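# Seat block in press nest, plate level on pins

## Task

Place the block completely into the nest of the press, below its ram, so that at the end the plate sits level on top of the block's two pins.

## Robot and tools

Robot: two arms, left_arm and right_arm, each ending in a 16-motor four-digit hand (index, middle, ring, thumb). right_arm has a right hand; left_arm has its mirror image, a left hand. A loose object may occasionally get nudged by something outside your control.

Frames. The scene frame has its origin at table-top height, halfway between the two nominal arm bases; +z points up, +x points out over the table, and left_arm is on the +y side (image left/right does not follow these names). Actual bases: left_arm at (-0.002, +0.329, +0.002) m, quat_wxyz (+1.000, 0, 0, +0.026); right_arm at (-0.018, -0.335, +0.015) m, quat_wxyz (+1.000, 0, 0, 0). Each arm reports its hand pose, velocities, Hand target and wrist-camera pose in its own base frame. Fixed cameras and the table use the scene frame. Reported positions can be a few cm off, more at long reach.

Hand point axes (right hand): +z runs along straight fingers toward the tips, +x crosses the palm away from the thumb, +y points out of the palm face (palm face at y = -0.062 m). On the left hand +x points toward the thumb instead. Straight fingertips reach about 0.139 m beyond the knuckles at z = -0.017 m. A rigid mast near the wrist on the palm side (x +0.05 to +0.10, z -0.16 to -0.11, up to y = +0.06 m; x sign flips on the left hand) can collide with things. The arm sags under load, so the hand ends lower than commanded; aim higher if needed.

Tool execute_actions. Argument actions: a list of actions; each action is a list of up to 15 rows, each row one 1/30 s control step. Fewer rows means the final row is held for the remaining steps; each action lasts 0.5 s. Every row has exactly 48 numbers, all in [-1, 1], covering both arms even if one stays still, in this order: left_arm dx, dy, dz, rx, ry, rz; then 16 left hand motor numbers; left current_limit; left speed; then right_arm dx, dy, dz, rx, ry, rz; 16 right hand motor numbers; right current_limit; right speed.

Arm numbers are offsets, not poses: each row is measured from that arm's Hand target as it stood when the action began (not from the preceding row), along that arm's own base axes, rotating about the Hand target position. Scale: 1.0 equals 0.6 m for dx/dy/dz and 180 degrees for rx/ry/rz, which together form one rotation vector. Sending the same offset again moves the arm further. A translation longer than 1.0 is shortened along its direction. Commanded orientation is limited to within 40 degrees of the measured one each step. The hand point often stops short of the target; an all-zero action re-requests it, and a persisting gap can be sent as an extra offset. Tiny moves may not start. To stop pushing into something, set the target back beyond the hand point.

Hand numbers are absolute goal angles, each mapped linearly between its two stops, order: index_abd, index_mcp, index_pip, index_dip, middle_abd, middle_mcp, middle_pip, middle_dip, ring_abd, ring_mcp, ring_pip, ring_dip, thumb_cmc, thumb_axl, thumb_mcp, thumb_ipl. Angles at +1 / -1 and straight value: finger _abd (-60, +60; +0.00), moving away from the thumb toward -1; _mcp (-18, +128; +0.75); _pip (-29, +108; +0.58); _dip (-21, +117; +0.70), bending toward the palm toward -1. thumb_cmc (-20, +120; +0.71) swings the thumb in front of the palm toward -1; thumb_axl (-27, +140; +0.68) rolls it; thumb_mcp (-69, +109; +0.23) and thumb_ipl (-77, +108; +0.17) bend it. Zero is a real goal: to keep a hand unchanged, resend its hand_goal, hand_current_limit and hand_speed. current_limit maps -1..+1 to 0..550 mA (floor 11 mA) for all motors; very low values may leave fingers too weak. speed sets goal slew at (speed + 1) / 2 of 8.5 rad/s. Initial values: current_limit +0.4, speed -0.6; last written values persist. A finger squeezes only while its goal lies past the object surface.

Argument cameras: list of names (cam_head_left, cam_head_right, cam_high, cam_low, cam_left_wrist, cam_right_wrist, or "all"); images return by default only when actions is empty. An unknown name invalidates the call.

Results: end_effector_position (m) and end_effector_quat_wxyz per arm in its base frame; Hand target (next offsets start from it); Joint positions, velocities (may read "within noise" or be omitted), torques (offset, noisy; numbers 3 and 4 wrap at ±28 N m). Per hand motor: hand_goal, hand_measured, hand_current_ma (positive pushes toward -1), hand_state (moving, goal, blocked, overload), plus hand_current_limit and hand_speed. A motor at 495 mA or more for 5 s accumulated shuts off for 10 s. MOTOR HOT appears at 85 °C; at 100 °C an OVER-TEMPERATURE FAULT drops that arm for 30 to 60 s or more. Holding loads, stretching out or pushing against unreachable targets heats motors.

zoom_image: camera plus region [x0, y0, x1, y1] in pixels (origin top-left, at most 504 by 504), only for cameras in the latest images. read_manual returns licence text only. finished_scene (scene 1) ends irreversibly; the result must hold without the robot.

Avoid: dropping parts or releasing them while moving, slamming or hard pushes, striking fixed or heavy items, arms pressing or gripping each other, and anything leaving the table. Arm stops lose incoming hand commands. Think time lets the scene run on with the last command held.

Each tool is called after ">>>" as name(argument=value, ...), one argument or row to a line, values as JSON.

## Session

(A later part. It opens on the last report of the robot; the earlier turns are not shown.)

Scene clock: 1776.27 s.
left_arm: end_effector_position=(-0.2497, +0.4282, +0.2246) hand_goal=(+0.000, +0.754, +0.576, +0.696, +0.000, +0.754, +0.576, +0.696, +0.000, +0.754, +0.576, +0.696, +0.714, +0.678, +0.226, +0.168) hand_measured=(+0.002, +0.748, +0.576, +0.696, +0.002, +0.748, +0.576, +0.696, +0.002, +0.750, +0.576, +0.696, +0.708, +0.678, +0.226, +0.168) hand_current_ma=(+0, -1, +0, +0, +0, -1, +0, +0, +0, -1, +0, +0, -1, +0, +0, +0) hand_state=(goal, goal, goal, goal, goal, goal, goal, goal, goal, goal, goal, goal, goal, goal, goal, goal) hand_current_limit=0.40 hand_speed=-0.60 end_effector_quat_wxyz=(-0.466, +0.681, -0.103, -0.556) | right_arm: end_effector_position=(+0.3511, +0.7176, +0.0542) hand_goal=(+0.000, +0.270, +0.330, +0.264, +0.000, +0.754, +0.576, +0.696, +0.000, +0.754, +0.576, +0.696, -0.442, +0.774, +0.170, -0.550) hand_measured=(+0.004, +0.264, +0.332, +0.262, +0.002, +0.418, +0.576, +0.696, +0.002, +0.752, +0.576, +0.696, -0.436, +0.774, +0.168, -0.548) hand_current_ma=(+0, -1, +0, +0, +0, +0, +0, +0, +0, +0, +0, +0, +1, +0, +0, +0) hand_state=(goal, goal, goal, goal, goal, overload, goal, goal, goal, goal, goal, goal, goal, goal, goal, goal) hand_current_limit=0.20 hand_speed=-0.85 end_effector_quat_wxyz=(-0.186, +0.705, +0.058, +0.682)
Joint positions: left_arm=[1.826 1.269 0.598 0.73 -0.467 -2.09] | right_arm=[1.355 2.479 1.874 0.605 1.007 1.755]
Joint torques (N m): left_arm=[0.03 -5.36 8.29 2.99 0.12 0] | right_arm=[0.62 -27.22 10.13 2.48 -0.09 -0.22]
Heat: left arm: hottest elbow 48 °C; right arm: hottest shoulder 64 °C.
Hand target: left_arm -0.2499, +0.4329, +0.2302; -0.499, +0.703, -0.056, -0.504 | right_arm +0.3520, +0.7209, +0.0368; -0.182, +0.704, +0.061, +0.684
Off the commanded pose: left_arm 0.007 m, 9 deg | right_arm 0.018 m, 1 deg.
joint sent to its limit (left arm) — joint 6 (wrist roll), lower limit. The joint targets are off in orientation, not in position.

>>> execute_actions(
  actions=[
    [[0,0,0,0,0,0,0,0.754,0.576,0.696,0,0.754,0.576,0.696,0,0.754,0.576,0.696,0.714,0.678,0.226,0.168,0.4,-0.6,0,0,0.04,0,0,0,0,0.27,0.33,0.264,0,0.754,0.576,0.696,0,0.754,0.576,0.696,-0.443,0.774,0.17,-0.551,0.2,-0.85]],
    [[0,0,0,0,0,0,0,0.754,0.576,0.696,0,0.754,0.576,0.696,0,0.754,0.576,0.696,0.714,0.678,0.226,0.168,0.4,-0.6,0,0,0.036,0,0,0,0,0.27,0.33,0.264,0,0.754,0.576,0.696,0,0.754,0.576,0.696,-0.443,0.774,0.17,-0.551,0.2,-0.85]],
  ],
  cameras=["cam_low","cam_high","cam_right_wrist"],
)

>>> zoom_image(
  camera="cam_high",
  region=[370, 220, 470, 320],
)

>>> zoom_image(
  camera="cam_low",
  region=[330, 170, 450, 290],
)

Scene clock: 1788.60 s.
left_arm: end_effector_position=(-0.2497, +0.4282, +0.2246) hand_goal=(+0.000, +0.754, +0.576, +0.696, +0.000, +0.754, +0.576, +0.696, +0.000, +0.754, +0.576, +0.696, +0.714, +0.678, +0.226, +0.168) hand_measured=(+0.002, +0.748, +0.576, +0.696, +0.002, +0.748, +0.576, +0.696, +0.002, +0.750, +0.576, +0.696, +0.708, +0.678, +0.226, +0.168) hand_current_ma=(+0, -1, +0, +0, +0, -1, +0, +0, +0, -1, +0, +0, -1, +0, +0, +0) hand_state=(goal, goal, goal, goal, goal, goal, goal, goal, goal, goal, goal, goal, goal, goal, goal, goal) hand_current_limit=0.40 hand_speed=-0.60 end_effector_quat_wxyz=(-0.466, +0.681, -0.103, -0.556) | right_arm: end_effector_position=(+0.3508, +0.7165, +0.0541) hand_goal=(+0.000, +0.270, +0.330, +0.264, +0.000, +0.754, +0.576, +0.696, +0.000, +0.754, +0.576, +0.696, -0.442, +0.774, +0.170, -0.550) hand_measured=(+0.004, +0.264, +0.332, +0.262, +0.002, +0.418, +0.576, +0.696, +0.002, +0.752, +0.576, +0.696, -0.436, +0.774, +0.168, -0.548) hand_current_ma=(+0, -1, +0, +0, +0, +0, +0, +0, +0, +0, +0, +0, +1, +0, +0, +0) hand_state=(goal, goal, goal, goal, goal, overload, goal, goal, goal, goal, goal, goal, goal, goal, goal, goal) hand_current_limit=0.20 hand_speed=-0.85 end_effector_quat_wxyz=(-0.175, +0.710, +0.068, +0.679)
Joint positions: left_arm=[1.826 1.269 0.598 0.73 -0.467 -2.09] | right_arm=[1.355 2.475 1.874 0.569 1.007 1.755]
Joint torques (N m): left_arm=[-0.91 -6.59 8.38 3.12 0.14 -0.03] | right_arm=[0.44 -33.79 9.36 1.44 -0.05 -0.24]
Heat: left arm: hottest elbow 48 °C; right arm: hottest shoulder 61 °C.
Hand target: left_arm -0.2499, +0.4329, +0.2302; -0.499, +0.703, -0.056, -0.504 | right_arm +0.3520, +0.7209, +0.0825; -0.182, +0.704, +0.061, +0.684
Off the commanded pose: left_arm 0.007 m, 9 deg | right_arm 0.029 m, 1 deg.
joint sent to its limit (left arm) — joint 6 (wrist roll), lower limit. The joint targets are off in orientation, not in position.
camera_calibration:
cam_right_wrist: T_world_to_cam=[[0.217778, -0.482654, -0.848303, 0.355077], [-0.902313, 0.231738, -0.363494, 0.118083], [0.372026, 0.844596, -0.385037, -0.591573], [0, 0, 0, 1]] pos_world=[0.249301, 0.643655, 0.116358]
Images, in order (width x height): cam_high 504x504, cam_low 504x504, cam_right_wrist 504x504.

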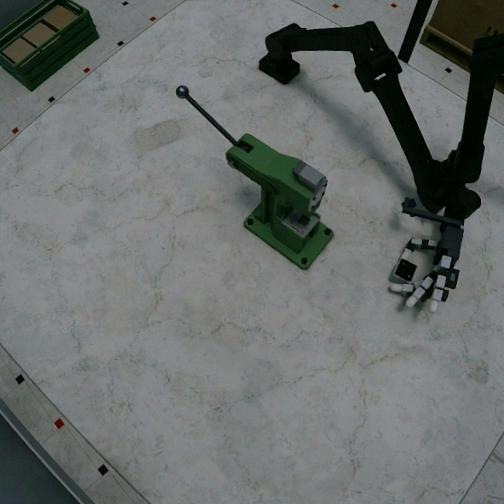

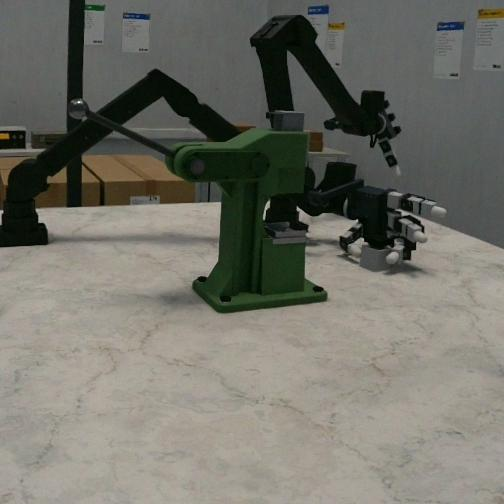

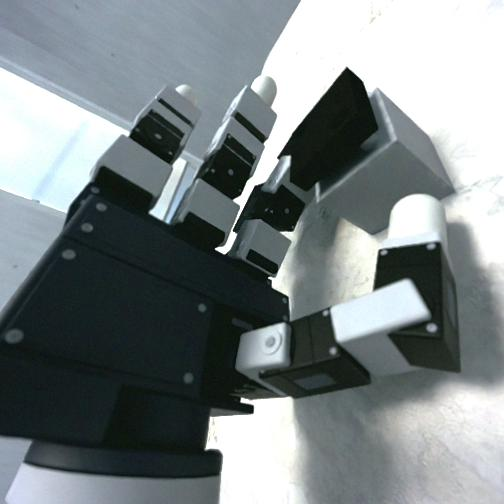

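Scaled by 5.040 from the camera's 504x504 image, which has a finer 720x720 frame.

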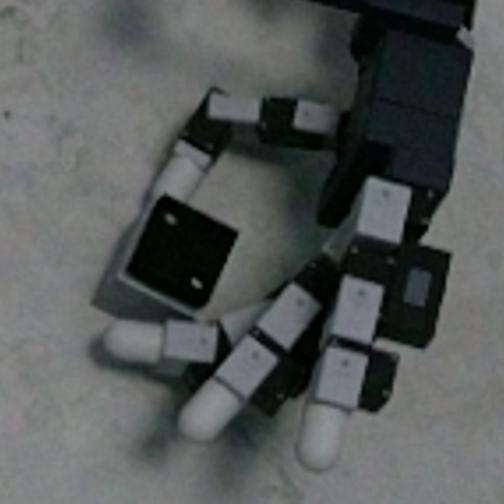

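Scaled by 4.200 from the camera's 504x504 image, which has a finer 720x720 frame.

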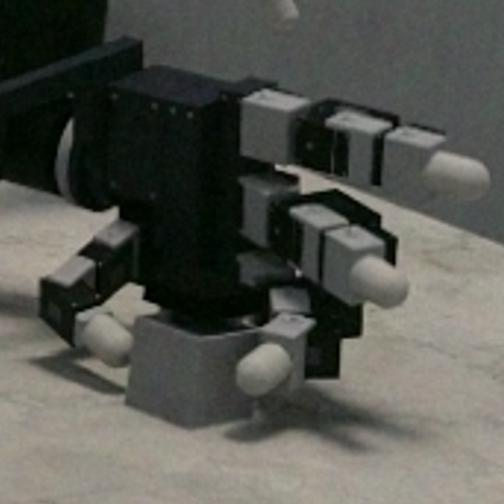

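>>> execute_actions(
  actions=[
    [[0,0,0,0,0,0,0,0.754,0.576,0.696,0,0.754,0.576,0.696,0,0.754,0.576,0.696,0.714,0.678,0.226,0.168,0.4,-0.6,0,0,0.012,0,0,0,0,0.27,0.33,0.264,0,0.754,0.576,0.696,0,0.754,0.576,0.696,-0.443,0.774,0.17,-0.551,0.2,-0.85]],
  ],
)

Scene clock: 1797.63 s.
left_arm: end_effector_position=(-0.2497, +0.4282, +0.2246) hand_goal=(+0.000, +0.754, +0.576, +0.696, +0.000, +0.754, +0.576, +0.696, +0.000, +0.754, +0.576, +0.696, +0.714, +0.678, +0.226, +0.168) hand_measured=(+0.002, +0.748, +0.576, +0.696, +0.002, +0.748, +0.576, +0.696, +0.002, +0.750, +0.576, +0.696, +0.708, +0.678, +0.226, +0.168) hand_current_ma=(+0, -1, +0, +0, +0, -1, +0, +0, +0, -1, +0, +0, -1, +0, +0, +0) hand_state=(goal, goal, goal, goal, goal, goal, goal, goal, goal, goal, goal, goal, goal, goal, goal, goal) hand_current_limit=0.40 hand_speed=-0.60 end_effector_quat_wxyz=(-0.466, +0.681, -0.103, -0.556) | right_arm: end_effector_position=(+0.3509, +0.7170, +0.0630) hand_goal=(+0.000, +0.270, +0.330, +0.264, +0.000, +0.754, +0.576, +0.696, +0.000, +0.754, +0.576, +0.696, -0.442, +0.774, +0.170, -0.550) hand_measured=(+0.004, +0.264, +0.332, +0.262, +0.002, +0.418, +0.576, +0.696, +0.002, +0.752, +0.576, +0.696, -0.436, +0.774, +0.168, -0.548) hand_current_ma=(+0, -1, +0, +0, +0, +0, +0, +0, +0, +0, +0, +0, +1, +0, +0, +0) hand_state=(goal, goal, goal, goal, goal, overload, goal, goal, goal, goal, goal, goal, goal, goal, goal, goal) hand_current_limit=0.20 hand_speed=-0.85 end_effector_quat_wxyz=(-0.176, +0.710, +0.067, +0.679)
Joint positions: left_arm=[1.826 1.269 0.598 0.73 -0.467 -2.09] | right_arm=[1.355 2.461 1.874 0.558 1.007 1.755]
Joint torques (N m): left_arm=[-0.44 -6.12 8.34 3.02 0.14 -0.06] | right_arm=[0.5 -33.38 9.4 1.42 -0.06 -0.23]
Heat: left arm: hottest elbow 48 °C; right arm: hottest shoulder 60 °C.
Hand target: left_arm -0.2499, +0.4329, +0.2302; -0.499, +0.703, -0.056, -0.504 | right_arm +0.3520, +0.7209, +0.0894; -0.182, +0.704, +0.061, +0.684
Off the commanded pose: left_arm 0.007 m, 9 deg | right_arm 0.027 m, 1 deg.
joint sent to its limit (left arm) — joint 6 (wrist roll), lower limit. The joint targets are off in orientation, not in position.

>>> execute_actions(
  actions=[
    [[0,0,0,0,0,0,0,0.754,0.576,0.696,0,0.754,0.576,0.696,0,0.754,0.576,0.696,0.714,0.678,0.226,0.168,0.4,-0.6,0,0,0,0,0,0,0,0.16,0.36,0.195,0,0.754,0.576,0.696,0,0.754,0.576,0.696,-0.443,0.774,0.04,-0.50,0.1,-0.87]],
    [[0,0,0,0,0,0,0,0.754,0.576,0.696,0,0.754,0.576,0.696,0,0.754,0.576,0.696,0.714,0.678,0.226,0.168,0.4,-0.6,0,0,0,0,0,0,0,0.0,0.33,0.19,0,0.754,0.576,0.696,0,0.754,0.576,0.696,-0.443,0.774,-0.11,-0.51,0.6,-0.9]],
  ],
  cameras=["cam_low","cam_right_wrist"],
)

>>> zoom_image(
  camera="cam_low",
  region=[330, 170, 450, 290],
)

Scene clock: 1810.73 s.
left_arm: end_effector_position=(-0.2497, +0.4282, +0.2246) hand_goal=(+0.000, +0.754, +0.576, +0.696, +0.000, +0.754, +0.576, +0.696, +0.000, +0.754, +0.576, +0.696, +0.714, +0.678, +0.226, +0.168) hand_measured=(+0.002, +0.748, +0.576, +0.696, +0.002, +0.748, +0.576, +0.696, +0.002, +0.750, +0.576, +0.696, +0.708, +0.678, +0.226, +0.168) hand_current_ma=(+0, -1, +0, +0, +0, -1, +0, +0, +0, -1, +0, +0, -1, +0, +0, +0) hand_state=(goal, goal, goal, goal, goal, goal, goal, goal, goal, goal, goal, goal, goal, goal, goal, goal) hand_current_limit=0.40 hand_speed=-0.60 end_effector_quat_wxyz=(-0.466, +0.681, -0.103, -0.556) | right_arm: end_effector_position=(+0.3509, +0.7170, +0.0631) hand_goal=(+0.000, +0.000, +0.330, +0.190, +0.000, +0.754, +0.576, +0.696, +0.000, +0.754, +0.576, +0.696, -0.442, +0.774, -0.110, -0.510) hand_measured=(+0.002, +0.178, +0.364, +0.194, +0.002, +0.418, +0.576, +0.696, +0.002, +0.752, +0.576, +0.696, -0.442, +0.778, +0.014, -0.488) hand_current_ma=(+0, +440, +21, +0, +0, +0, +0, +0, +0, +0, +0, +0, +0, +0, +402, +17) hand_state=(goal, blocked, blocked, goal, goal, overload, goal, goal, goal, goal, goal, goal, goal, goal, blocked, blocked) hand_current_limit=0.60 hand_speed=-0.90 end_effector_quat_wxyz=(-0.176, +0.710, +0.068, +0.679)
Joint positions: left_arm=[1.826 1.269 0.598 0.73 -0.467 -2.09] | right_arm=[1.355 2.461 1.874 0.558 1.007 1.754]
Joint torques (N m): left_arm=[-0.62 -5.6 8.64 3.04 0.15 0.01] | right_arm=[0.44 -33.26 9.4 1.43 -0.06 -0.23]
Heat: left arm: hottest elbow 48 °C; right arm: hottest shoulder 58 °C.
Hand target: left_arm -0.2499, +0.4329, +0.2302; -0.499, +0.703, -0.056, -0.504 | right_arm +0.3520, +0.7209, +0.0894; -0.182, +0.704, +0.061, +0.684
Off the commanded pose: left_arm 0.007 m, 9 deg | right_arm 0.027 m, 1 deg.
joint sent to its limit (left arm) — joint 6 (wrist roll), lower limit. The joint targets are off in orientation, not in position.
camera_calibration:
cam_right_wrist: T_world_to_cam=[[0.218295, -0.481404, -0.84888, 0.36185], [-0.902094, 0.23227, -0.3637, 0.120908], [0.372255, 0.845164, -0.383568, -0.589162], [0, 0, 0, 1]] pos_world=[0.249399, 0.644051, 0.125158]
Images, in order (width x height): cam_low 504x504, cam_right_wrist 504x504.

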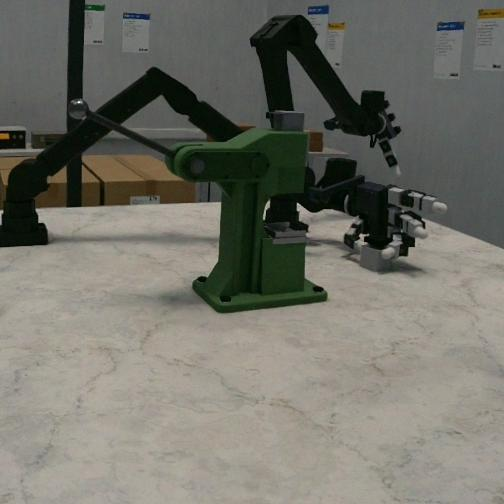

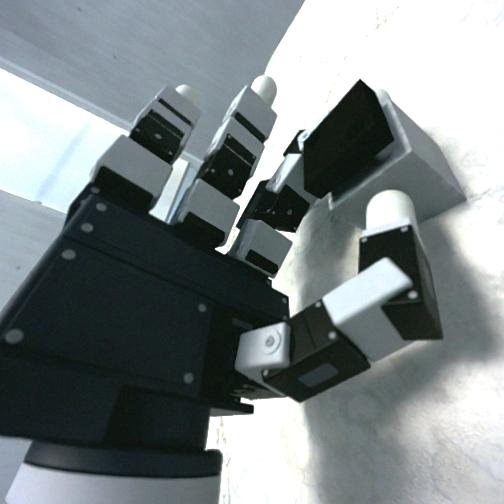

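Scaled by 4.200 from the camera's 504x504 image, which has a finer 720x720 frame.

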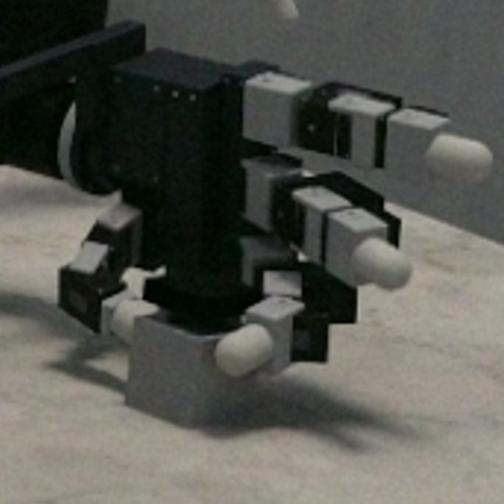

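>>> execute_actions(
  actions=[
    [[0,0,0,0,0,0,0,0.754,0.576,0.696,0,0.754,0.576,0.696,0,0.754,0.576,0.696,0.714,0.678,0.226,0.168,0.4,-0.6,0,0,0.025,0,0,0,0,0.0,0.33,0.19,0,0.754,0.576,0.696,0,0.754,0.576,0.696,-0.443,0.774,-0.11,-0.51,0.7,-0.9]],
    [[0,0,0,0,0,0,0,0.754,0.576,0.696,0,0.754,0.576,0.696,0,0.754,0.576,0.696,0.714,0.678,0.226,0.168,0.4,-0.6,0,0,0.025,0,0,0,0,0.0,0.33,0.19,0,0.754,0.576,0.696,0,0.754,0.576,0.696,-0.443,0.774,-0.11,-0.51,0.7,-0.9]],
  ],
  cameras=["cam_low","cam_right_wrist"],
)

>>> zoom_image(
  camera="cam_low",
  region=[330, 170, 450, 290],
)

Scene clock: 1824.47 s.
left_arm: end_effector_position=(-0.2497, +0.4282, +0.2246) hand_goal=(+0.000, +0.754, +0.576, +0.696, +0.000, +0.754, +0.576, +0.696, +0.000, +0.754, +0.576, +0.696, +0.714, +0.678, +0.226, +0.168) hand_measured=(+0.002, +0.748, +0.576, +0.696, +0.002, +0.748, +0.576, +0.696, +0.002, +0.750, +0.576, +0.696, +0.708, +0.678, +0.226, +0.168) hand_current_ma=(+0, -1, +0, +0, +0, -1, +0, +0, +0, -1, +0, +0, -1, +0, +0, +0) hand_state=(goal, goal, goal, goal, goal, goal, goal, goal, goal, goal, goal, goal, goal, goal, goal, goal) hand_current_limit=0.40 hand_speed=-0.60 end_effector_quat_wxyz=(-0.466, +0.681, -0.103, -0.556) | right_arm: end_effector_position=(+0.3507, +0.7157, +0.0690) hand_goal=(+0.000, +0.000, +0.330, +0.190, +0.000, +0.754, +0.576, +0.696, +0.000, +0.754, +0.576, +0.696, -0.442, +0.774, -0.110, -0.510) hand_measured=(+0.002, +0.178, +0.366, +0.194, +0.002, +0.418, +0.576, +0.696, +0.002, +0.752, +0.576, +0.696, -0.426, +0.796, +0.008, -0.484) hand_current_ma=(+0, +467, +24, +0, +0, +0, +0, +0, +0, +0, +0, +0, +6, +14, +367, +22) hand_state=(goal, blocked, blocked, goal, goal, overload, goal, goal, goal, goal, goal, goal, goal, blocked, blocked, blocked) hand_current_limit=0.70 hand_speed=-0.90 end_effector_quat_wxyz=(-0.163, +0.715, +0.079, +0.675)
Joint positions: left_arm=[1.826 1.269 0.598 0.73 -0.467 -2.09] | right_arm=[1.355 2.447 1.874 0.507 1.008 1.754]
Joint torques (N m): left_arm=[-1.03 -5.6 8.28 3.07 0.1 -0.09] | right_arm=[0.44 -36.07 9.46 1.69 -0.03 -0.23]
Heat: left arm: hottest elbow 48 °C; right arm: hottest shoulder 57 °C.
Hand target: left_arm -0.2499, +0.4329, +0.2302; -0.499, +0.703, -0.056, -0.504 | right_arm +0.3520, +0.7209, +0.1195; -0.182, +0.704, +0.061, +0.684
Off the commanded pose: left_arm 0.007 m, 9 deg | right_arm 0.051 m, 3 deg.
joint sent to its limit (left arm) — joint 6 (wrist roll), lower limit. The joint targets are off in orientation, not in position.
camera_calibration:
cam_right_wrist: T_world_to_cam=[[0.211637, -0.511209, -0.832992, 0.388919], [-0.904827, 0.219701, -0.364719, 0.133181], [0.369456, 0.830901, -0.416059, -0.572261], [0, 0, 0, 1]] pos_world=[0.249621, 0.645051, 0.134446]
Images, in order (width x height): cam_low 504x504, cam_right_wrist 504x504.

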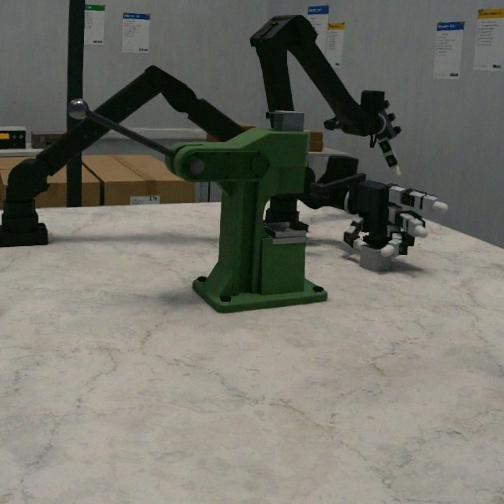

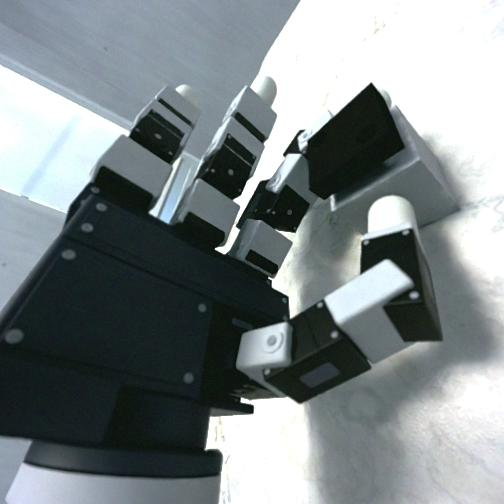

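Scaled by 4.200 from the camera's 504x504 image, which has a finer 720x720 frame.

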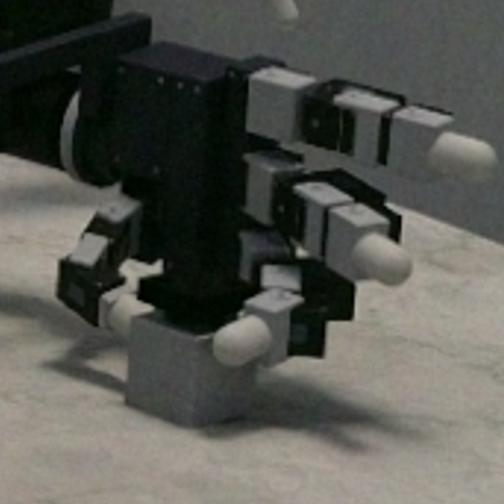

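>>> execute_actions(
  actions=[
    [[0,0,0,0,0,0,0,0.754,0.576,0.696,0,0.754,0.576,0.696,0,0.754,0.576,0.696,0.714,0.678,0.226,0.168,0.4,-0.6,0,0,0.02,0,0,0,0,0.0,0.33,0.19,0,0.754,0.576,0.696,0,0.754,0.576,0.696,-0.443,0.774,-0.11,-0.51,0.7,-0.9]],
  ],
  cameras=["cam_low","cam_right_wrist"],
)

>>> zoom_image(
  camera="cam_low",
  region=[330, 170, 450, 290],
)

Scene clock: 1832.70 s.
left_arm: end_effector_position=(-0.2497, +0.4282, +0.2246) hand_goal=(+0.000, +0.754, +0.576, +0.696, +0.000, +0.754, +0.576, +0.696, +0.000, +0.754, +0.576, +0.696, +0.714, +0.678, +0.226, +0.168) hand_measured=(+0.002, +0.748, +0.576, +0.696, +0.002, +0.748, +0.576, +0.696, +0.002, +0.750, +0.576, +0.696, +0.708, +0.678, +0.226, +0.168) hand_current_ma=(+0, -1, +0, +0, +0, -1, +0, +0, +0, -1, +0, +0, -1, +0, +0, +0) hand_state=(goal, goal, goal, goal, goal, goal, goal, goal, goal, goal, goal, goal, goal, goal, goal, goal) hand_current_limit=0.40 hand_speed=-0.60 end_effector_quat_wxyz=(-0.466, +0.681, -0.103, -0.556) | right_arm: end_effector_position=(+0.3507, +0.7158, +0.0798) hand_goal=(+0.000, +0.000, +0.330, +0.190, +0.000, +0.754, +0.576, +0.696, +0.000, +0.754, +0.576, +0.696, -0.442, +0.774, -0.110, -0.510) hand_measured=(+0.002, +0.172, +0.366, +0.194, +0.002, +0.418, +0.576, +0.696, +0.002, +0.752, +0.576, +0.696, -0.416, +0.808, +0.002, -0.484) hand_current_ma=(+0, +468, +24, +0, +0, +0, +0, +0, +0, +0, +0, +0, +14, +29, +335, +22) hand_state=(goal, blocked, blocked, goal, goal, overload, goal, goal, goal, goal, goal, goal, blocked, blocked, blocked, blocked) hand_current_limit=0.70 hand_speed=-0.90 end_effector_quat_wxyz=(-0.162, +0.716, +0.080, +0.675)
Joint positions: left_arm=[1.826 1.269 0.598 0.73 -0.467 -2.09] | right_arm=[1.355 2.43 1.874 0.488 1.008 1.754]
Joint torques (N m): left_arm=[-0.79 -6.07 8.65 3.03 0.14 -0.11] | right_arm=[0.56 -36.07 9.69 1.74 -0.02 -0.23]
Heat: left arm: hottest elbow 48 °C; right arm: hottest shoulder 59 °C.
Hand target: left_arm -0.2499, +0.4329, +0.2302; -0.499, +0.703, -0.056, -0.504 | right_arm +0.3520, +0.7209, +0.1315; -0.182, +0.704, +0.061, +0.684
Off the commanded pose: left_arm 0.007 m, 9 deg | right_arm 0.052 m, 4 deg.
joint sent to its limit (left arm) — joint 6 (wrist roll), lower limit. The joint targets are off in orientation, not in position.
camera_calibration:
cam_right_wrist: T_world_to_cam=[[0.211104, -0.513376, -0.831794, 0.399595], [-0.905071, 0.218728, -0.364698, 0.137812], [0.369164, 0.829821, -0.418467, -0.56682], [0, 0, 0, 1]] pos_world=[0.249623, 0.645359, 0.145445]
Images, in order (width x height): cam_low 504x504, cam_right_wrist 504x504.

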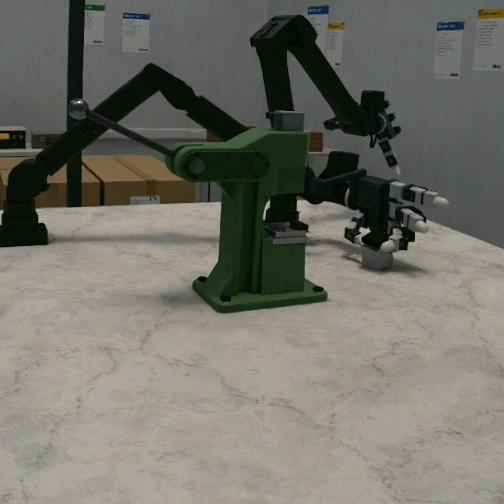

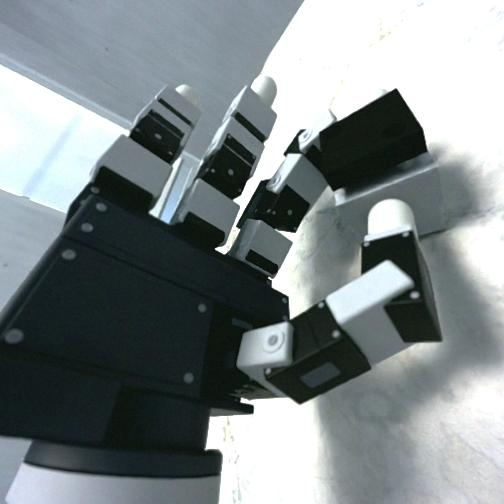

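Scaled by 4.200 from the camera's 504x504 image, which has a finer 720x720 frame.

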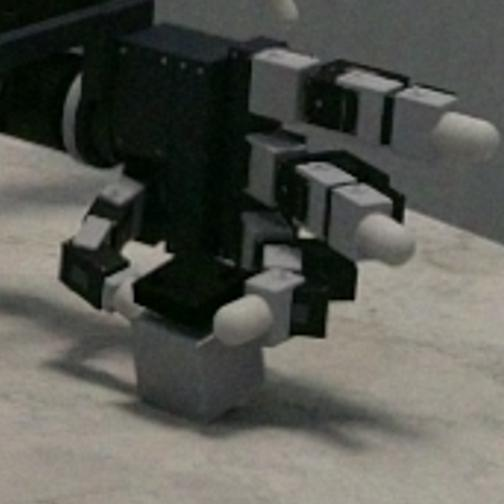

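>>> execute_actions(
  actions=[
    [[0,0,0,0,0,0,0,0.754,0.576,0.696,0,0.754,0.576,0.696,0,0.754,0.576,0.696,0.714,0.678,0.226,0.168,0.4,-0.6,0,0,-0.09,0,0,0,0,0.0,0.33,0.19,0,0.754,0.576,0.696,0,0.754,0.576,0.696,-0.443,0.774,-0.11,-0.51,0.7,-0.9]],
    [[0,0,0,0,0,0,0,0.754,0.576,0.696,0,0.754,0.576,0.696,0,0.754,0.576,0.696,0.714,0.678,0.226,0.168,0.4,-0.6,0,0,-0.035,0,0,0,0,0.0,0.33,0.19,0,0.754,0.576,0.696,0,0.754,0.576,0.696,-0.443,0.774,-0.11,-0.51,0.7,-0.9]],
  ],
)

Scene clock: 1885.13 s.
left_arm: end_effector_position=(-0.2497, +0.4282, +0.2246) hand_goal=(+0.000, +0.754, +0.576, +0.696, +0.000, +0.754, +0.576, +0.696, +0.000, +0.754, +0.576, +0.696, +0.714, +0.678, +0.226, +0.168) hand_measured=(+0.002, +0.748, +0.576, +0.696, +0.002, +0.748, +0.576, +0.696, +0.002, +0.750, +0.576, +0.696, +0.708, +0.678, +0.226, +0.168) hand_current_ma=(+0, -1, +0, +0, +0, -1, +0, +0, +0, -1, +0, +0, -1, +0, +0, +0) hand_state=(goal, goal, goal, goal, goal, goal, goal, goal, goal, goal, goal, goal, goal, goal, goal, goal) hand_current_limit=0.40 hand_speed=-0.60 end_effector_quat_wxyz=(-0.466, +0.681, -0.103, -0.556) | right_arm: end_effector_position=(+0.3508, +0.7192, +0.0789) hand_goal=(+0.000, +0.000, +0.330, +0.190, +0.000, +0.754, +0.576, +0.696, +0.000, +0.754, +0.576, +0.696, -0.442, +0.774, -0.110, -0.510) hand_measured=(-0.008, +0.166, +0.366, +0.194, +0.002, +0.418, +0.576, +0.696, +0.002, +0.752, +0.576, +0.696, -0.424, +0.812, +0.000, -0.484) hand_current_ma=(-1, +468, +24, +0, +0, +0, +0, +0, +0, +0, +0, +0, +7, +37, +322, +22) hand_state=(goal, blocked, blocked, goal, goal, overload, goal, goal, goal, goal, goal, goal, goal, blocked, blocked, blocked) hand_current_limit=0.70 hand_speed=-0.90 end_effector_quat_wxyz=(-0.190, +0.703, +0.055, +0.683)
Joint positions: left_arm=[1.826 1.269 0.598 0.73 -0.467 -2.09] | right_arm=[1.356 2.443 1.874 0.579 1.007 1.756]
Joint torques (N m): left_arm=[-0.91 -5.71 8.38 2.99 0.12 -0.06] | right_arm=[0.44 -26.99 9.65 2.51 -0.09 -0.23]
Heat: left arm: hottest elbow 48 °C; right arm: hottest shoulder 68 °C.
Hand target: left_arm -0.2499, +0.4329, +0.2302; -0.499, +0.703, -0.056, -0.504 | right_arm +0.3520, +0.7209, +0.0567; -0.182, +0.704, +0.061, +0.684
Off the commanded pose: left_arm 0.007 m, 9 deg | right_arm 0.023 m, 1 deg.
joint sent to its limit (left arm) — joint 6 (wrist roll), lower limit. The joint targets are off in orientation, not in position.

>>> execute_actions(
  actions=[
    [[0,0,0,0,0,0,0,0.754,0.576,0.696,0,0.754,0.576,0.696,0,0.754,0.576,0.696,0.714,0.678,0.226,0.168,0.4,-0.6,0,0,-0.022,0,0,0,0,0.0,0.33,0.19,0,0.754,0.576,0.696,0,0.754,0.576,0.696,-0.443,0.774,-0.11,-0.51,0.7,-0.9]],
  ],
  cameras=["cam_low"],
)

>>> zoom_image(
  camera="cam_low",
  region=[330, 170, 450, 290],
)

Scene clock: 1890.90 s.
left_arm: end_effector_position=(-0.2497, +0.4282, +0.2246) hand_goal=(+0.000, +0.754, +0.576, +0.696, +0.000, +0.754, +0.576, +0.696, +0.000, +0.754, +0.576, +0.696, +0.714, +0.678, +0.226, +0.168) hand_measured=(+0.002, +0.748, +0.576, +0.696, +0.002, +0.748, +0.576, +0.696, +0.002, +0.750, +0.576, +0.696, +0.708, +0.678, +0.226, +0.168) hand_current_ma=(+0, -1, +0, +0, +0, -1, +0, +0, +0, -1, +0, +0, -1, +0, +0, +0) hand_state=(goal, goal, goal, goal, goal, goal, goal, goal, goal, goal, goal, goal, goal, goal, goal, goal) hand_current_limit=0.40 hand_speed=-0.60 end_effector_quat_wxyz=(-0.466, +0.681, -0.103, -0.556) | right_arm: end_effector_position=(+0.3506, +0.7199, +0.0765) hand_goal=(+0.000, +0.000, +0.330, +0.190, +0.000, +0.754, +0.576, +0.696, +0.000, +0.754, +0.576, +0.696, -0.442, +0.774, -0.110, -0.510) hand_measured=(-0.010, +0.166, +0.366, +0.194, +0.002, +0.418, +0.576, +0.696, +0.002, +0.752, +0.576, +0.696, -0.434, +0.808, +0.000, -0.484) hand_current_ma=(-2, +467, +24, +0, +0, +0, +0, +0, +0, +0, +0, +0, +1, +30, +322, +22) hand_state=(goal, blocked, blocked, goal, goal, overload, goal, goal, goal, goal, goal, goal, goal, blocked, blocked, blocked) hand_current_limit=0.70 hand_speed=-0.90 end_effector_quat_wxyz=(-0.196, +0.700, +0.049, +0.685)
Joint positions: left_arm=[1.826 1.269 0.598 0.73 -0.467 -2.09] | right_arm=[1.357 2.45 1.874 0.604 1.007 1.755]
Joint torques (N m): left_arm=[-1.2 -6.71 8.21 3.03 0.08 -0.04] | right_arm=[0.5 -25.76 9.65 2.24 -0.11 -0.22]
Heat: left arm: hottest elbow 48 °C; right arm: hottest shoulder 65 °C.
Hand target: left_arm -0.2499, +0.4329, +0.2302; -0.499, +0.703, -0.056, -0.504 | right_arm +0.3519, +0.7210, +0.0434; -0.182, +0.704, +0.061, +0.684
Off the commanded pose: left_arm 0.007 m, 9 deg | right_arm 0.033 m, 2 deg.
joint sent to its limit (left arm) — joint 6 (wrist roll), lower limit. The joint targets are off in orientation, not in position.
Images, in order (width x height): cam_low 504x504.

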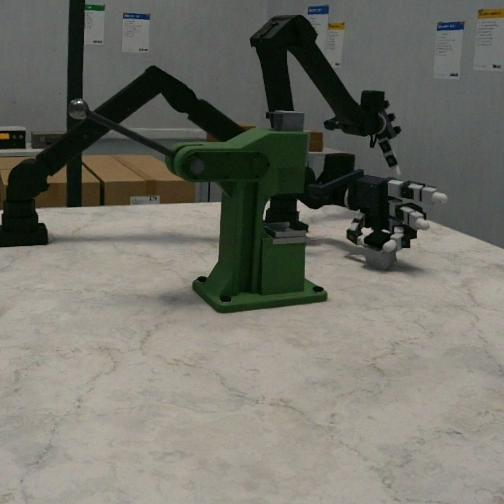

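Scaled by 4.200 from the camera's 504x504 image, which has a finer 720x720 frame.

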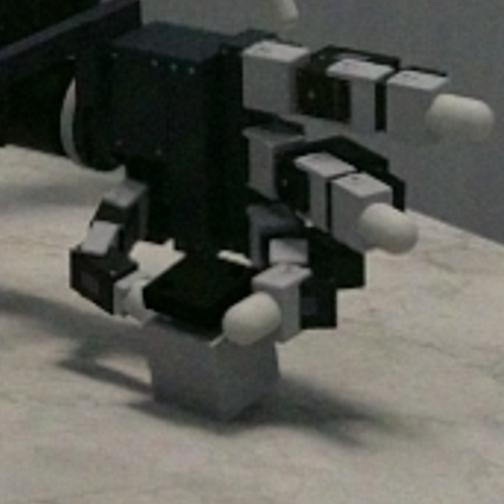

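>>> execute_actions(
  actions=[
    [[0,0,0,0,0,0,0,0.754,0.576,0.696,0,0.754,0.576,0.696,0,0.754,0.576,0.696,0.714,0.678,0.226,0.168,0.4,-0.6,0,0,-0.02,0,0,0,0,0,0.33,0.19,0,0.754,0.576,0.696,0,0.754,0.576,0.696,-0.443,0.774,-0.11,-0.51,0.7,-0.9]],
  ],
  cameras=["cam_low","cam_high"],
)

>>> zoom_image(
  camera="cam_low",
  region=[330, 170, 450, 290],
)

Scene clock: 1931.77 s.
left_arm: end_effector_position=(-0.2497, +0.4282, +0.2246) hand_goal=(+0.000, +0.754, +0.576, +0.696, +0.000, +0.754, +0.576, +0.696, +0.000, +0.754, +0.576, +0.696, +0.714, +0.678, +0.226, +0.168) hand_measured=(+0.002, +0.748, +0.576, +0.696, +0.002, +0.748, +0.576, +0.696, +0.002, +0.750, +0.576, +0.696, +0.708, +0.678, +0.226, +0.168) hand_current_ma=(+0, -1, +0, +0, +0, -1, +0, +0, +0, -1, +0, +0, -1, +0, +0, +0) hand_state=(goal, goal, goal, goal, goal, goal, goal, goal, goal, goal, goal, goal, goal, goal, goal, goal) hand_current_limit=0.40 hand_speed=-0.60 end_effector_quat_wxyz=(-0.466, +0.681, -0.103, -0.556) | right_arm: end_effector_position=(+0.3503, +0.7199, +0.0616) hand_goal=(+0.000, +0.000, +0.330, +0.190, +0.000, +0.754, +0.576, +0.696, +0.000, +0.754, +0.576, +0.696, -0.442, +0.774, -0.110, -0.510) hand_measured=(-0.004, +0.166, +0.378, +0.194, +0.002, +0.418, +0.576, +0.696, +0.002, +0.752, +0.576, +0.696, -0.462, +0.768, +0.000, -0.484) hand_current_ma=(+0, +467, +42, +0, +0, +0, +0, +0, +0, +0, +0, +0, -8, -1, +322, +22) hand_state=(goal, blocked, blocked, goal, goal, overload, goal, goal, goal, goal, goal, goal, goal, goal, blocked, blocked) hand_current_limit=0.70 hand_speed=-0.90 end_effector_quat_wxyz=(-0.194, +0.700, +0.054, +0.685)
Joint positions: left_arm=[1.826 1.269 0.598 0.73 -0.467 -2.09] | right_arm=[1.357 2.473 1.874 0.623 1.003 1.75]
Joint torques (N m): left_arm=[-0.5 -6.71 8.34 2.69 0.09 -0.02] | right_arm=[0.38 -26.05 9.87 2.14 0.05 -0.18]
Heat: left arm: hottest elbow 48 °C; right arm: hottest shoulder 65 °C.
Hand target: left_arm -0.2499, +0.4329, +0.2302; -0.499, +0.703, -0.056, -0.504 | right_arm +0.3521, +0.7208, +0.0314; -0.182, +0.704, +0.061, +0.684
Off the commanded pose: left_arm 0.007 m, 9 deg | right_arm 0.030 m, 2 deg.
joint sent to its limit (left arm) — joint 6 (wrist roll), lower limit. The joint targets are off in orientation, not in position.
Images, in order (width x height): cam_high 504x504, cam_low 504x504.

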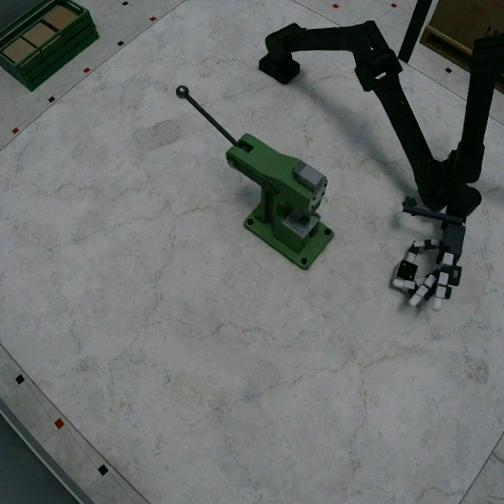

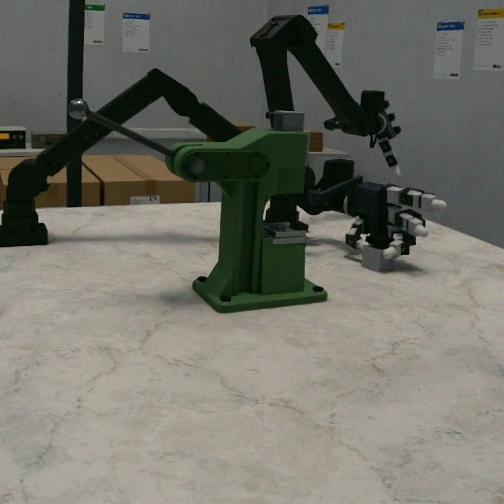

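Scaled by 4.200 from the camera's 504x504 image, which has a finer 720x720 frame.

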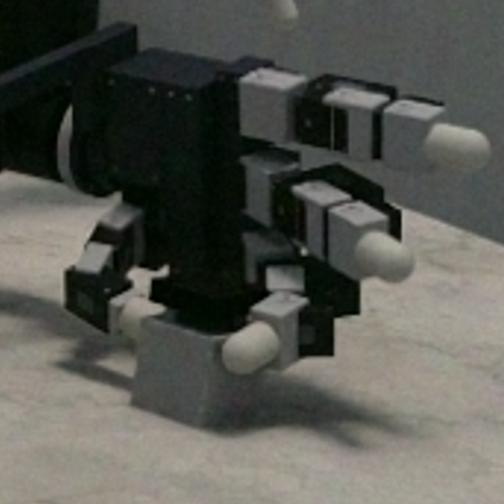

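>>> execute_actions(
  actions=[
    [[0,0,0,0,0,0,0,0.754,0.576,0.696,0,0.754,0.576,0.696,0,0.754,0.576,0.696,0.714,0.678,0.226,0.168,0.4,-0.6,0,0,-0.01,0,0,0,0,0.2,0.36,0.19,0,0.754,0.576,0.696,0,0.754,0.576,0.696,-0.443,0.774,0.05,-0.48,0.5,-0.9]],
    [[0,0,0,0,0,0,0,0.754,0.576,0.696,0,0.754,0.576,0.696,0,0.754,0.576,0.696,0.714,0.678,0.226,0.168,0.4,-0.6,0,0,0,0,0,0,0,0.3,0.36,0.19,0,0.754,0.576,0.696,0,0.754,0.576,0.696,-0.443,0.774,0.15,-0.48,0.5,-0.9]],
  ],
  cameras=["cam_low","cam_high"],
)

>>> zoom_image(
  camera="cam_low",
  region=[330, 170, 450, 290],
)

>>> zoom_image(
  camera="cam_high",
  region=[370, 220, 470, 320],
)

Scene clock: 1950.40 s.
left_arm: end_effector_position=(-0.2497, +0.4282, +0.2246) hand_goal=(+0.000, +0.754, +0.576, +0.696, +0.000, +0.754, +0.576, +0.696, +0.000, +0.754, +0.576, +0.696, +0.714, +0.678, +0.226, +0.168) hand_measured=(+0.002, +0.748, +0.576, +0.696, +0.002, +0.748, +0.576, +0.696, +0.002, +0.750, +0.576, +0.696, +0.708, +0.678, +0.226, +0.168) hand_current_ma=(+0, -1, +0, +0, +0, -1, +0, +0, +0, -1, +0, +0, -1, +0, +0, +0) hand_state=(goal, goal, goal, goal, goal, goal, goal, goal, goal, goal, goal, goal, goal, goal, goal, goal) hand_current_limit=0.40 hand_speed=-0.60 end_effector_quat_wxyz=(-0.466, +0.681, -0.103, -0.556) | right_arm: end_effector_position=(+0.3496, +0.7175, +0.0413) hand_goal=(+0.000, +0.300, +0.360, +0.190, +0.000, +0.754, +0.576, +0.696, +0.000, +0.754, +0.576, +0.696, -0.442, +0.774, +0.150, -0.480) hand_measured=(+0.002, +0.294, +0.362, +0.192, +0.002, +0.418, +0.576, +0.696, +0.002, +0.752, +0.576, +0.696, -0.444, +0.770, +0.134, -0.484) hand_current_ma=(+0, -1, +0, +0, +0, +0, +0, +0, +0, +0, +0, +0, +0, -1, -9, -1) hand_state=(goal, goal, goal, goal, goal, overload, goal, goal, goal, goal, goal, goal, goal, goal, goal, goal) hand_current_limit=0.50 hand_speed=-0.90 end_effector_quat_wxyz=(-0.186, +0.704, +0.060, +0.683)
Joint positions: left_arm=[1.826 1.269 0.598 0.73 -0.467 -2.09] | right_arm=[1.357 2.5 1.874 0.629 1.006 1.749]
Joint torques (N m): left_arm=[-0.91 -5.77 8.53 3.15 0.1 -0.02] | right_arm=[0.38 -27.34 10.51 2.11 -0.06 -0.17]
Heat: left arm: hottest elbow 48 °C; right arm: hottest shoulder 63 °C.
Hand target: left_arm -0.2499, +0.4329, +0.2302; -0.499, +0.703, -0.056, -0.504 | right_arm +0.3520, +0.7210, +0.0253; -0.182, +0.704, +0.061, +0.683
Off the commanded pose: left_arm 0.007 m, 9 deg | right_arm 0.016 m, 0 deg.
joint sent to its limit (left arm) — joint 6 (wrist roll), lower limit. The joint targets are off in orientation, not in position.
Images, in order (width x height): cam_high 504x504, cam_low 504x504.

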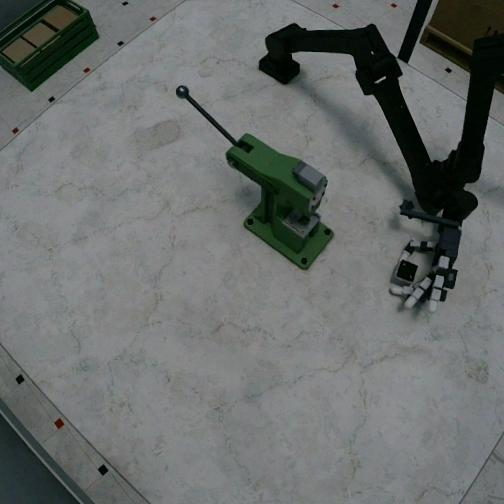

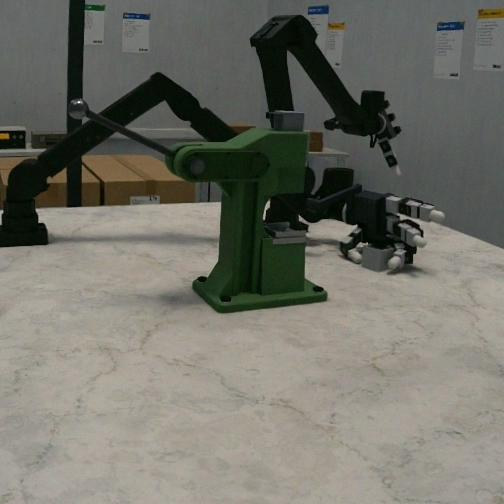

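Scaled by 4.200 from the camera's 504x504 image, which has a finer 720x720 frame.

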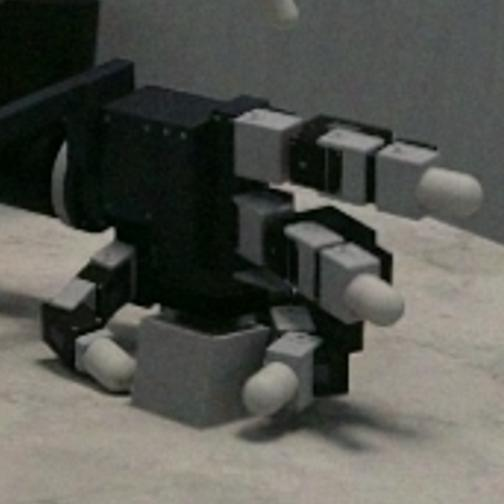

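Scaled by 5.040 from the camera's 504x504 image, which has a finer 720x720 frame.

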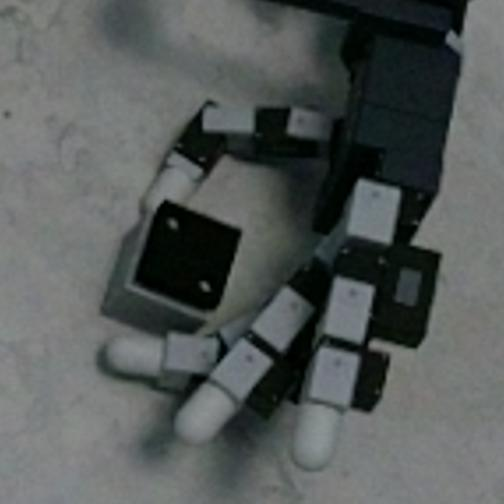

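>>> execute_actions(
  actions=[
    [[0,0,0,0,0,0,0,0.754,0.576,0.696,0,0.754,0.576,0.696,0,0.754,0.576,0.696,0.714,0.678,0.226,0.168,0.4,-0.6,0,0,0.05,0,0,0,0,0.6,0.36,0.19,0,0.754,0.576,0.696,0,0.754,0.576,0.696,-0.443,0.774,0.5,-0.48,0.5,-0.8]],
    [[0,0,0,0,0,0,0,0.754,0.576,0.696,0,0.754,0.576,0.696,0,0.754,0.576,0.696,0.714,0.678,0.226,0.168,0.4,-0.6,0,0,0.035,0,0,0,0,0.616,-0.08,0.116,0,0.754,0.576,0.696,0,0.754,0.576,0.696,-0.443,0.774,0.539,-0.888,0.5,-0.7]],
  ],
  cameras=["cam_low","cam_high"],
)

>>> zoom_image(
  camera="cam_low",
  region=[330, 170, 450, 290],
)

>>> zoom_image(
  camera="cam_high",
  region=[370, 220, 470, 320],
)

Scene clock: 2000.17 s.
left_arm: end_effector_position=(-0.2497, +0.4282, +0.2246) hand_goal=(+0.000, +0.754, +0.576, +0.696, +0.000, +0.754, +0.576, +0.696, +0.000, +0.754, +0.576, +0.696, +0.714, +0.678, +0.226, +0.168) hand_measured=(+0.002, +0.748, +0.576, +0.696, +0.002, +0.748, +0.576, +0.696, +0.002, +0.750, +0.576, +0.696, +0.708, +0.678, +0.226, +0.168) hand_current_ma=(+0, -1, +0, +0, +0, -1, +0, +0, +0, -1, +0, +0, -1, +0, +0, +0) hand_state=(goal, goal, goal, goal, goal, goal, goal, goal, goal, goal, goal, goal, goal, goal, goal, goal) hand_current_limit=0.40 hand_speed=-0.60 end_effector_quat_wxyz=(-0.466, +0.681, -0.103, -0.556) | right_arm: end_effector_position=(+0.3496, +0.7168, +0.0514) hand_goal=(+0.000, +0.616, -0.080, +0.116, +0.000, +0.754, +0.576, +0.696, +0.000, +0.754, +0.576, +0.696, -0.442, +0.774, +0.540, -0.888) hand_measured=(+0.002, +0.610, -0.078, +0.118, +0.002, +0.418, +0.576, +0.696, +0.002, +0.752, +0.576, +0.696, -0.438, +0.770, +0.538, -0.886) hand_current_ma=(+0, -1, +0, +0, +0, +0, +0, +0, +0, +0, +0, +0, +0, +0, +0, +0) hand_state=(goal, goal, goal, goal, goal, overload, goal, goal, goal, goal, goal, goal, goal, goal, goal, goal) hand_current_limit=0.50 hand_speed=-0.70 end_effector_quat_wxyz=(-0.173, +0.709, +0.073, +0.680)
Joint positions: left_arm=[1.826 1.269 0.598 0.73 -0.467 -2.09] | right_arm=[1.357 2.481 1.874 0.578 1.007 1.742]
Joint torques (N m): left_arm=[-1.08 -5.77 8.38 3.04 0.11 -0.05] | right_arm=[0.32 -33.26 9.4 1.47 -0.04 -0.09]
Heat: left arm: hottest elbow 48 °C; right arm: hottest shoulder 59 °C.
Hand target: left_arm -0.2499, +0.4329, +0.2302; -0.499, +0.703, -0.056, -0.504 | right_arm +0.3520, +0.7210, +0.0763; -0.182, +0.704, +0.061, +0.684
Off the commanded pose: left_arm 0.007 m, 9 deg | right_arm 0.025 m, 2 deg.
joint sent to its limit (left arm) — joint 6 (wrist roll), lower limit. The joint targets are off in orientation, not in position.
Images, in order (width x height): cam_high 504x504, cam_low 504x504.

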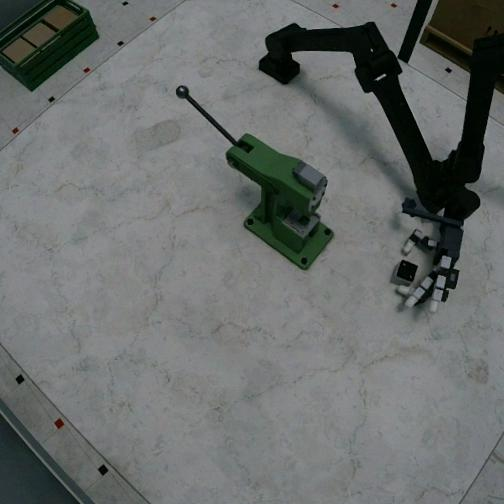

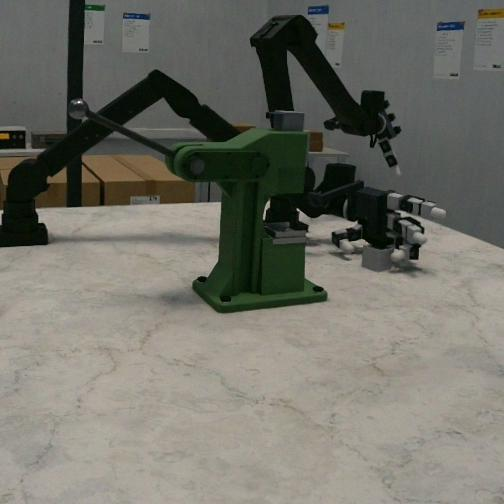

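Scaled by 4.200 from the camera's 504x504 image, which has a finer 720x720 frame.

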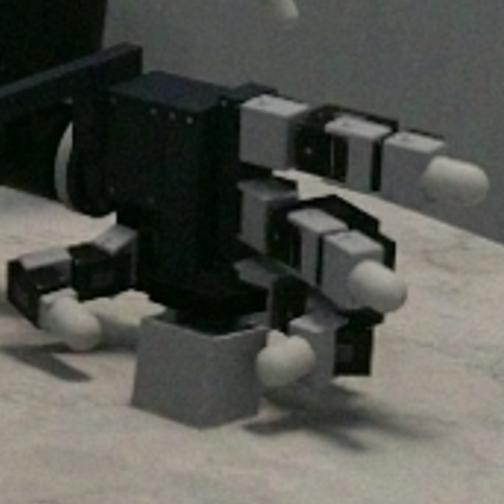

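Scaled by 5.040 from the camera's 504x504 image, which has a finer 720x720 frame.

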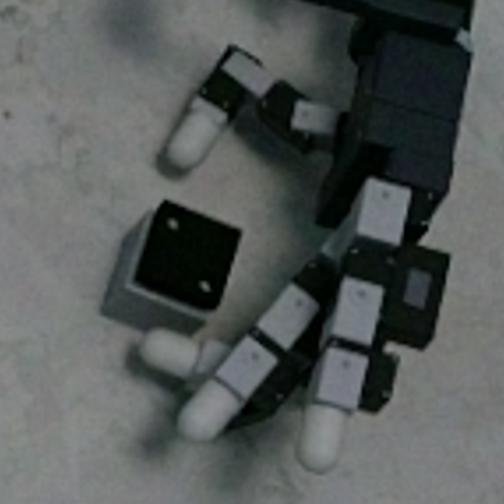

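>>> execute_actions(
  actions=[
    [[0,0,0,0,0,0,0,0.754,0.576,0.696,0,0.754,0.576,0.696,0,0.754,0.576,0.696,0.714,0.678,0.226,0.168,0.4,-0.6,0.017,-0.005,0.009,0,0,0,0,0.616,-0.08,0.116,0,0.754,0.576,0.696,0,0.754,0.576,0.696,-0.443,0.774,0.539,-0.888,0.5,-0.7],[0,0,0,0,0,0,0,0.754,0.576,0.696,0,0.754,0.576,0.696,0,0.754,0.576,0.696,0.714,0.678,0.226,0.168,0.4,-0.6,0.034,-0.0113,0.015,0,0,0,0,0.616,-0.08,0.116,0,0.754,0.576,0.696,0,0.754,0.576,0.696,-0.443,0.774,0.539,-0.888,0.5,-0.7]],
  ],
  cameras=["cam_low","cam_high"],
)

>>> zoom_image(
  camera="cam_high",
  region=[370, 220, 470, 320],
)

Scene clock: 2027.87 s.
left_arm: end_effector_position=(-0.2497, +0.4282, +0.2246) hand_goal=(+0.000, +0.754, +0.576, +0.696, +0.000, +0.754, +0.576, +0.696, +0.000, +0.754, +0.576, +0.696, +0.714, +0.678, +0.226, +0.168) hand_measured=(+0.002, +0.748, +0.576, +0.696, +0.002, +0.748, +0.576, +0.696, +0.002, +0.750, +0.576, +0.696, +0.708, +0.678, +0.226, +0.168) hand_current_ma=(+0, -1, +0, +0, +0, -1, +0, +0, +0, -1, +0, +0, -1, +0, +0, +0) hand_state=(goal, goal, goal, goal, goal, goal, goal, goal, goal, goal, goal, goal, goal, goal, goal, goal) hand_current_limit=0.40 hand_speed=-0.60 end_effector_quat_wxyz=(-0.466, +0.681, -0.103, -0.556) | right_arm: end_effector_position=(+0.3677, +0.7138, +0.0654) hand_goal=(+0.000, +0.616, -0.080, +0.116, +0.000, +0.754, +0.576, +0.696, +0.000, +0.754, +0.576, +0.696, -0.442, +0.774, +0.540, -0.888) hand_measured=(+0.002, +0.612, -0.078, +0.118, +0.002, +0.418, +0.576, +0.696, +0.002, +0.752, +0.576, +0.696, -0.438, +0.770, +0.538, -0.886) hand_current_ma=(+0, -1, +0, +0, +0, +0, +0, +0, +0, +0, +0, +0, +0, +0, +0, +0) hand_state=(goal, goal, goal, goal, goal, overload, goal, goal, goal, goal, goal, goal, goal, goal, goal, goal) hand_current_limit=0.50 hand_speed=-0.70 end_effector_quat_wxyz=(-0.177, +0.707, +0.069, +0.681)
Joint positions: left_arm=[1.826 1.269 0.598 0.73 -0.467 -2.09] | right_arm=[1.333 2.461 1.874 0.569 0.982 1.742]
Joint torques (N m): left_arm=[-0.79 -6.65 8.58 3 0.19 -0.06] | right_arm=[-0.09 -33.14 8.66 1.47 -0.18 -0.1]
Heat: left arm: hottest elbow 48 °C; right arm: hottest shoulder 57 °C.
Hand target: left_arm -0.2499, +0.4329, +0.2302; -0.499, +0.703, -0.056, -0.504 | right_arm +0.3724, +0.7142, +0.0853; -0.182, +0.704, +0.061, +0.684
Off the commanded pose: left_arm 0.007 m, 9 deg | right_arm 0.020 m, 1 deg.
joint sent to its limit (left arm) — joint 6 (wrist roll), lower limit. The joint targets are off in orientation, not in position.
Images, in order (width x height): cam_high 504x504, cam_low 504x504.

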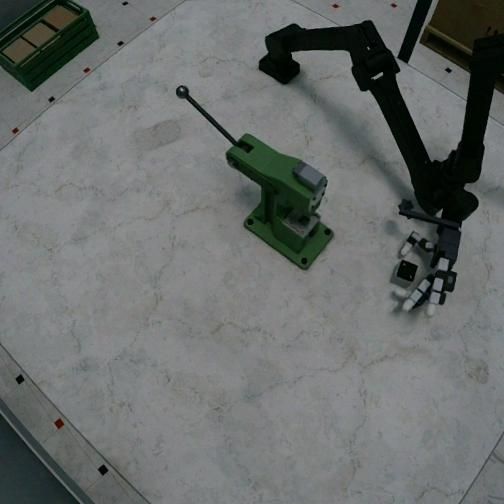

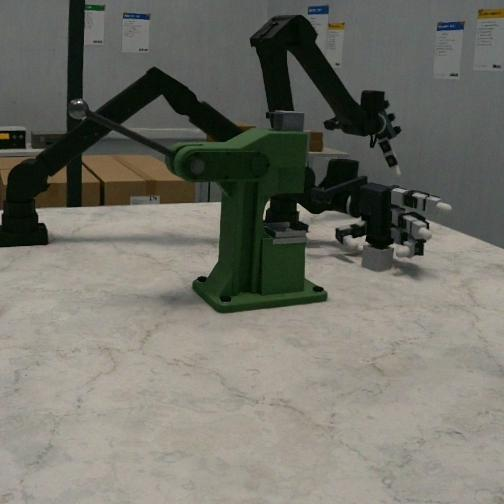

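Scaled by 5.040 from the camera's 504x504 image, which has a finer 720x720 frame.

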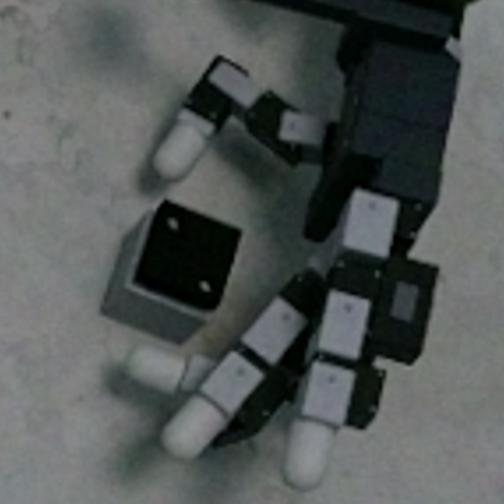

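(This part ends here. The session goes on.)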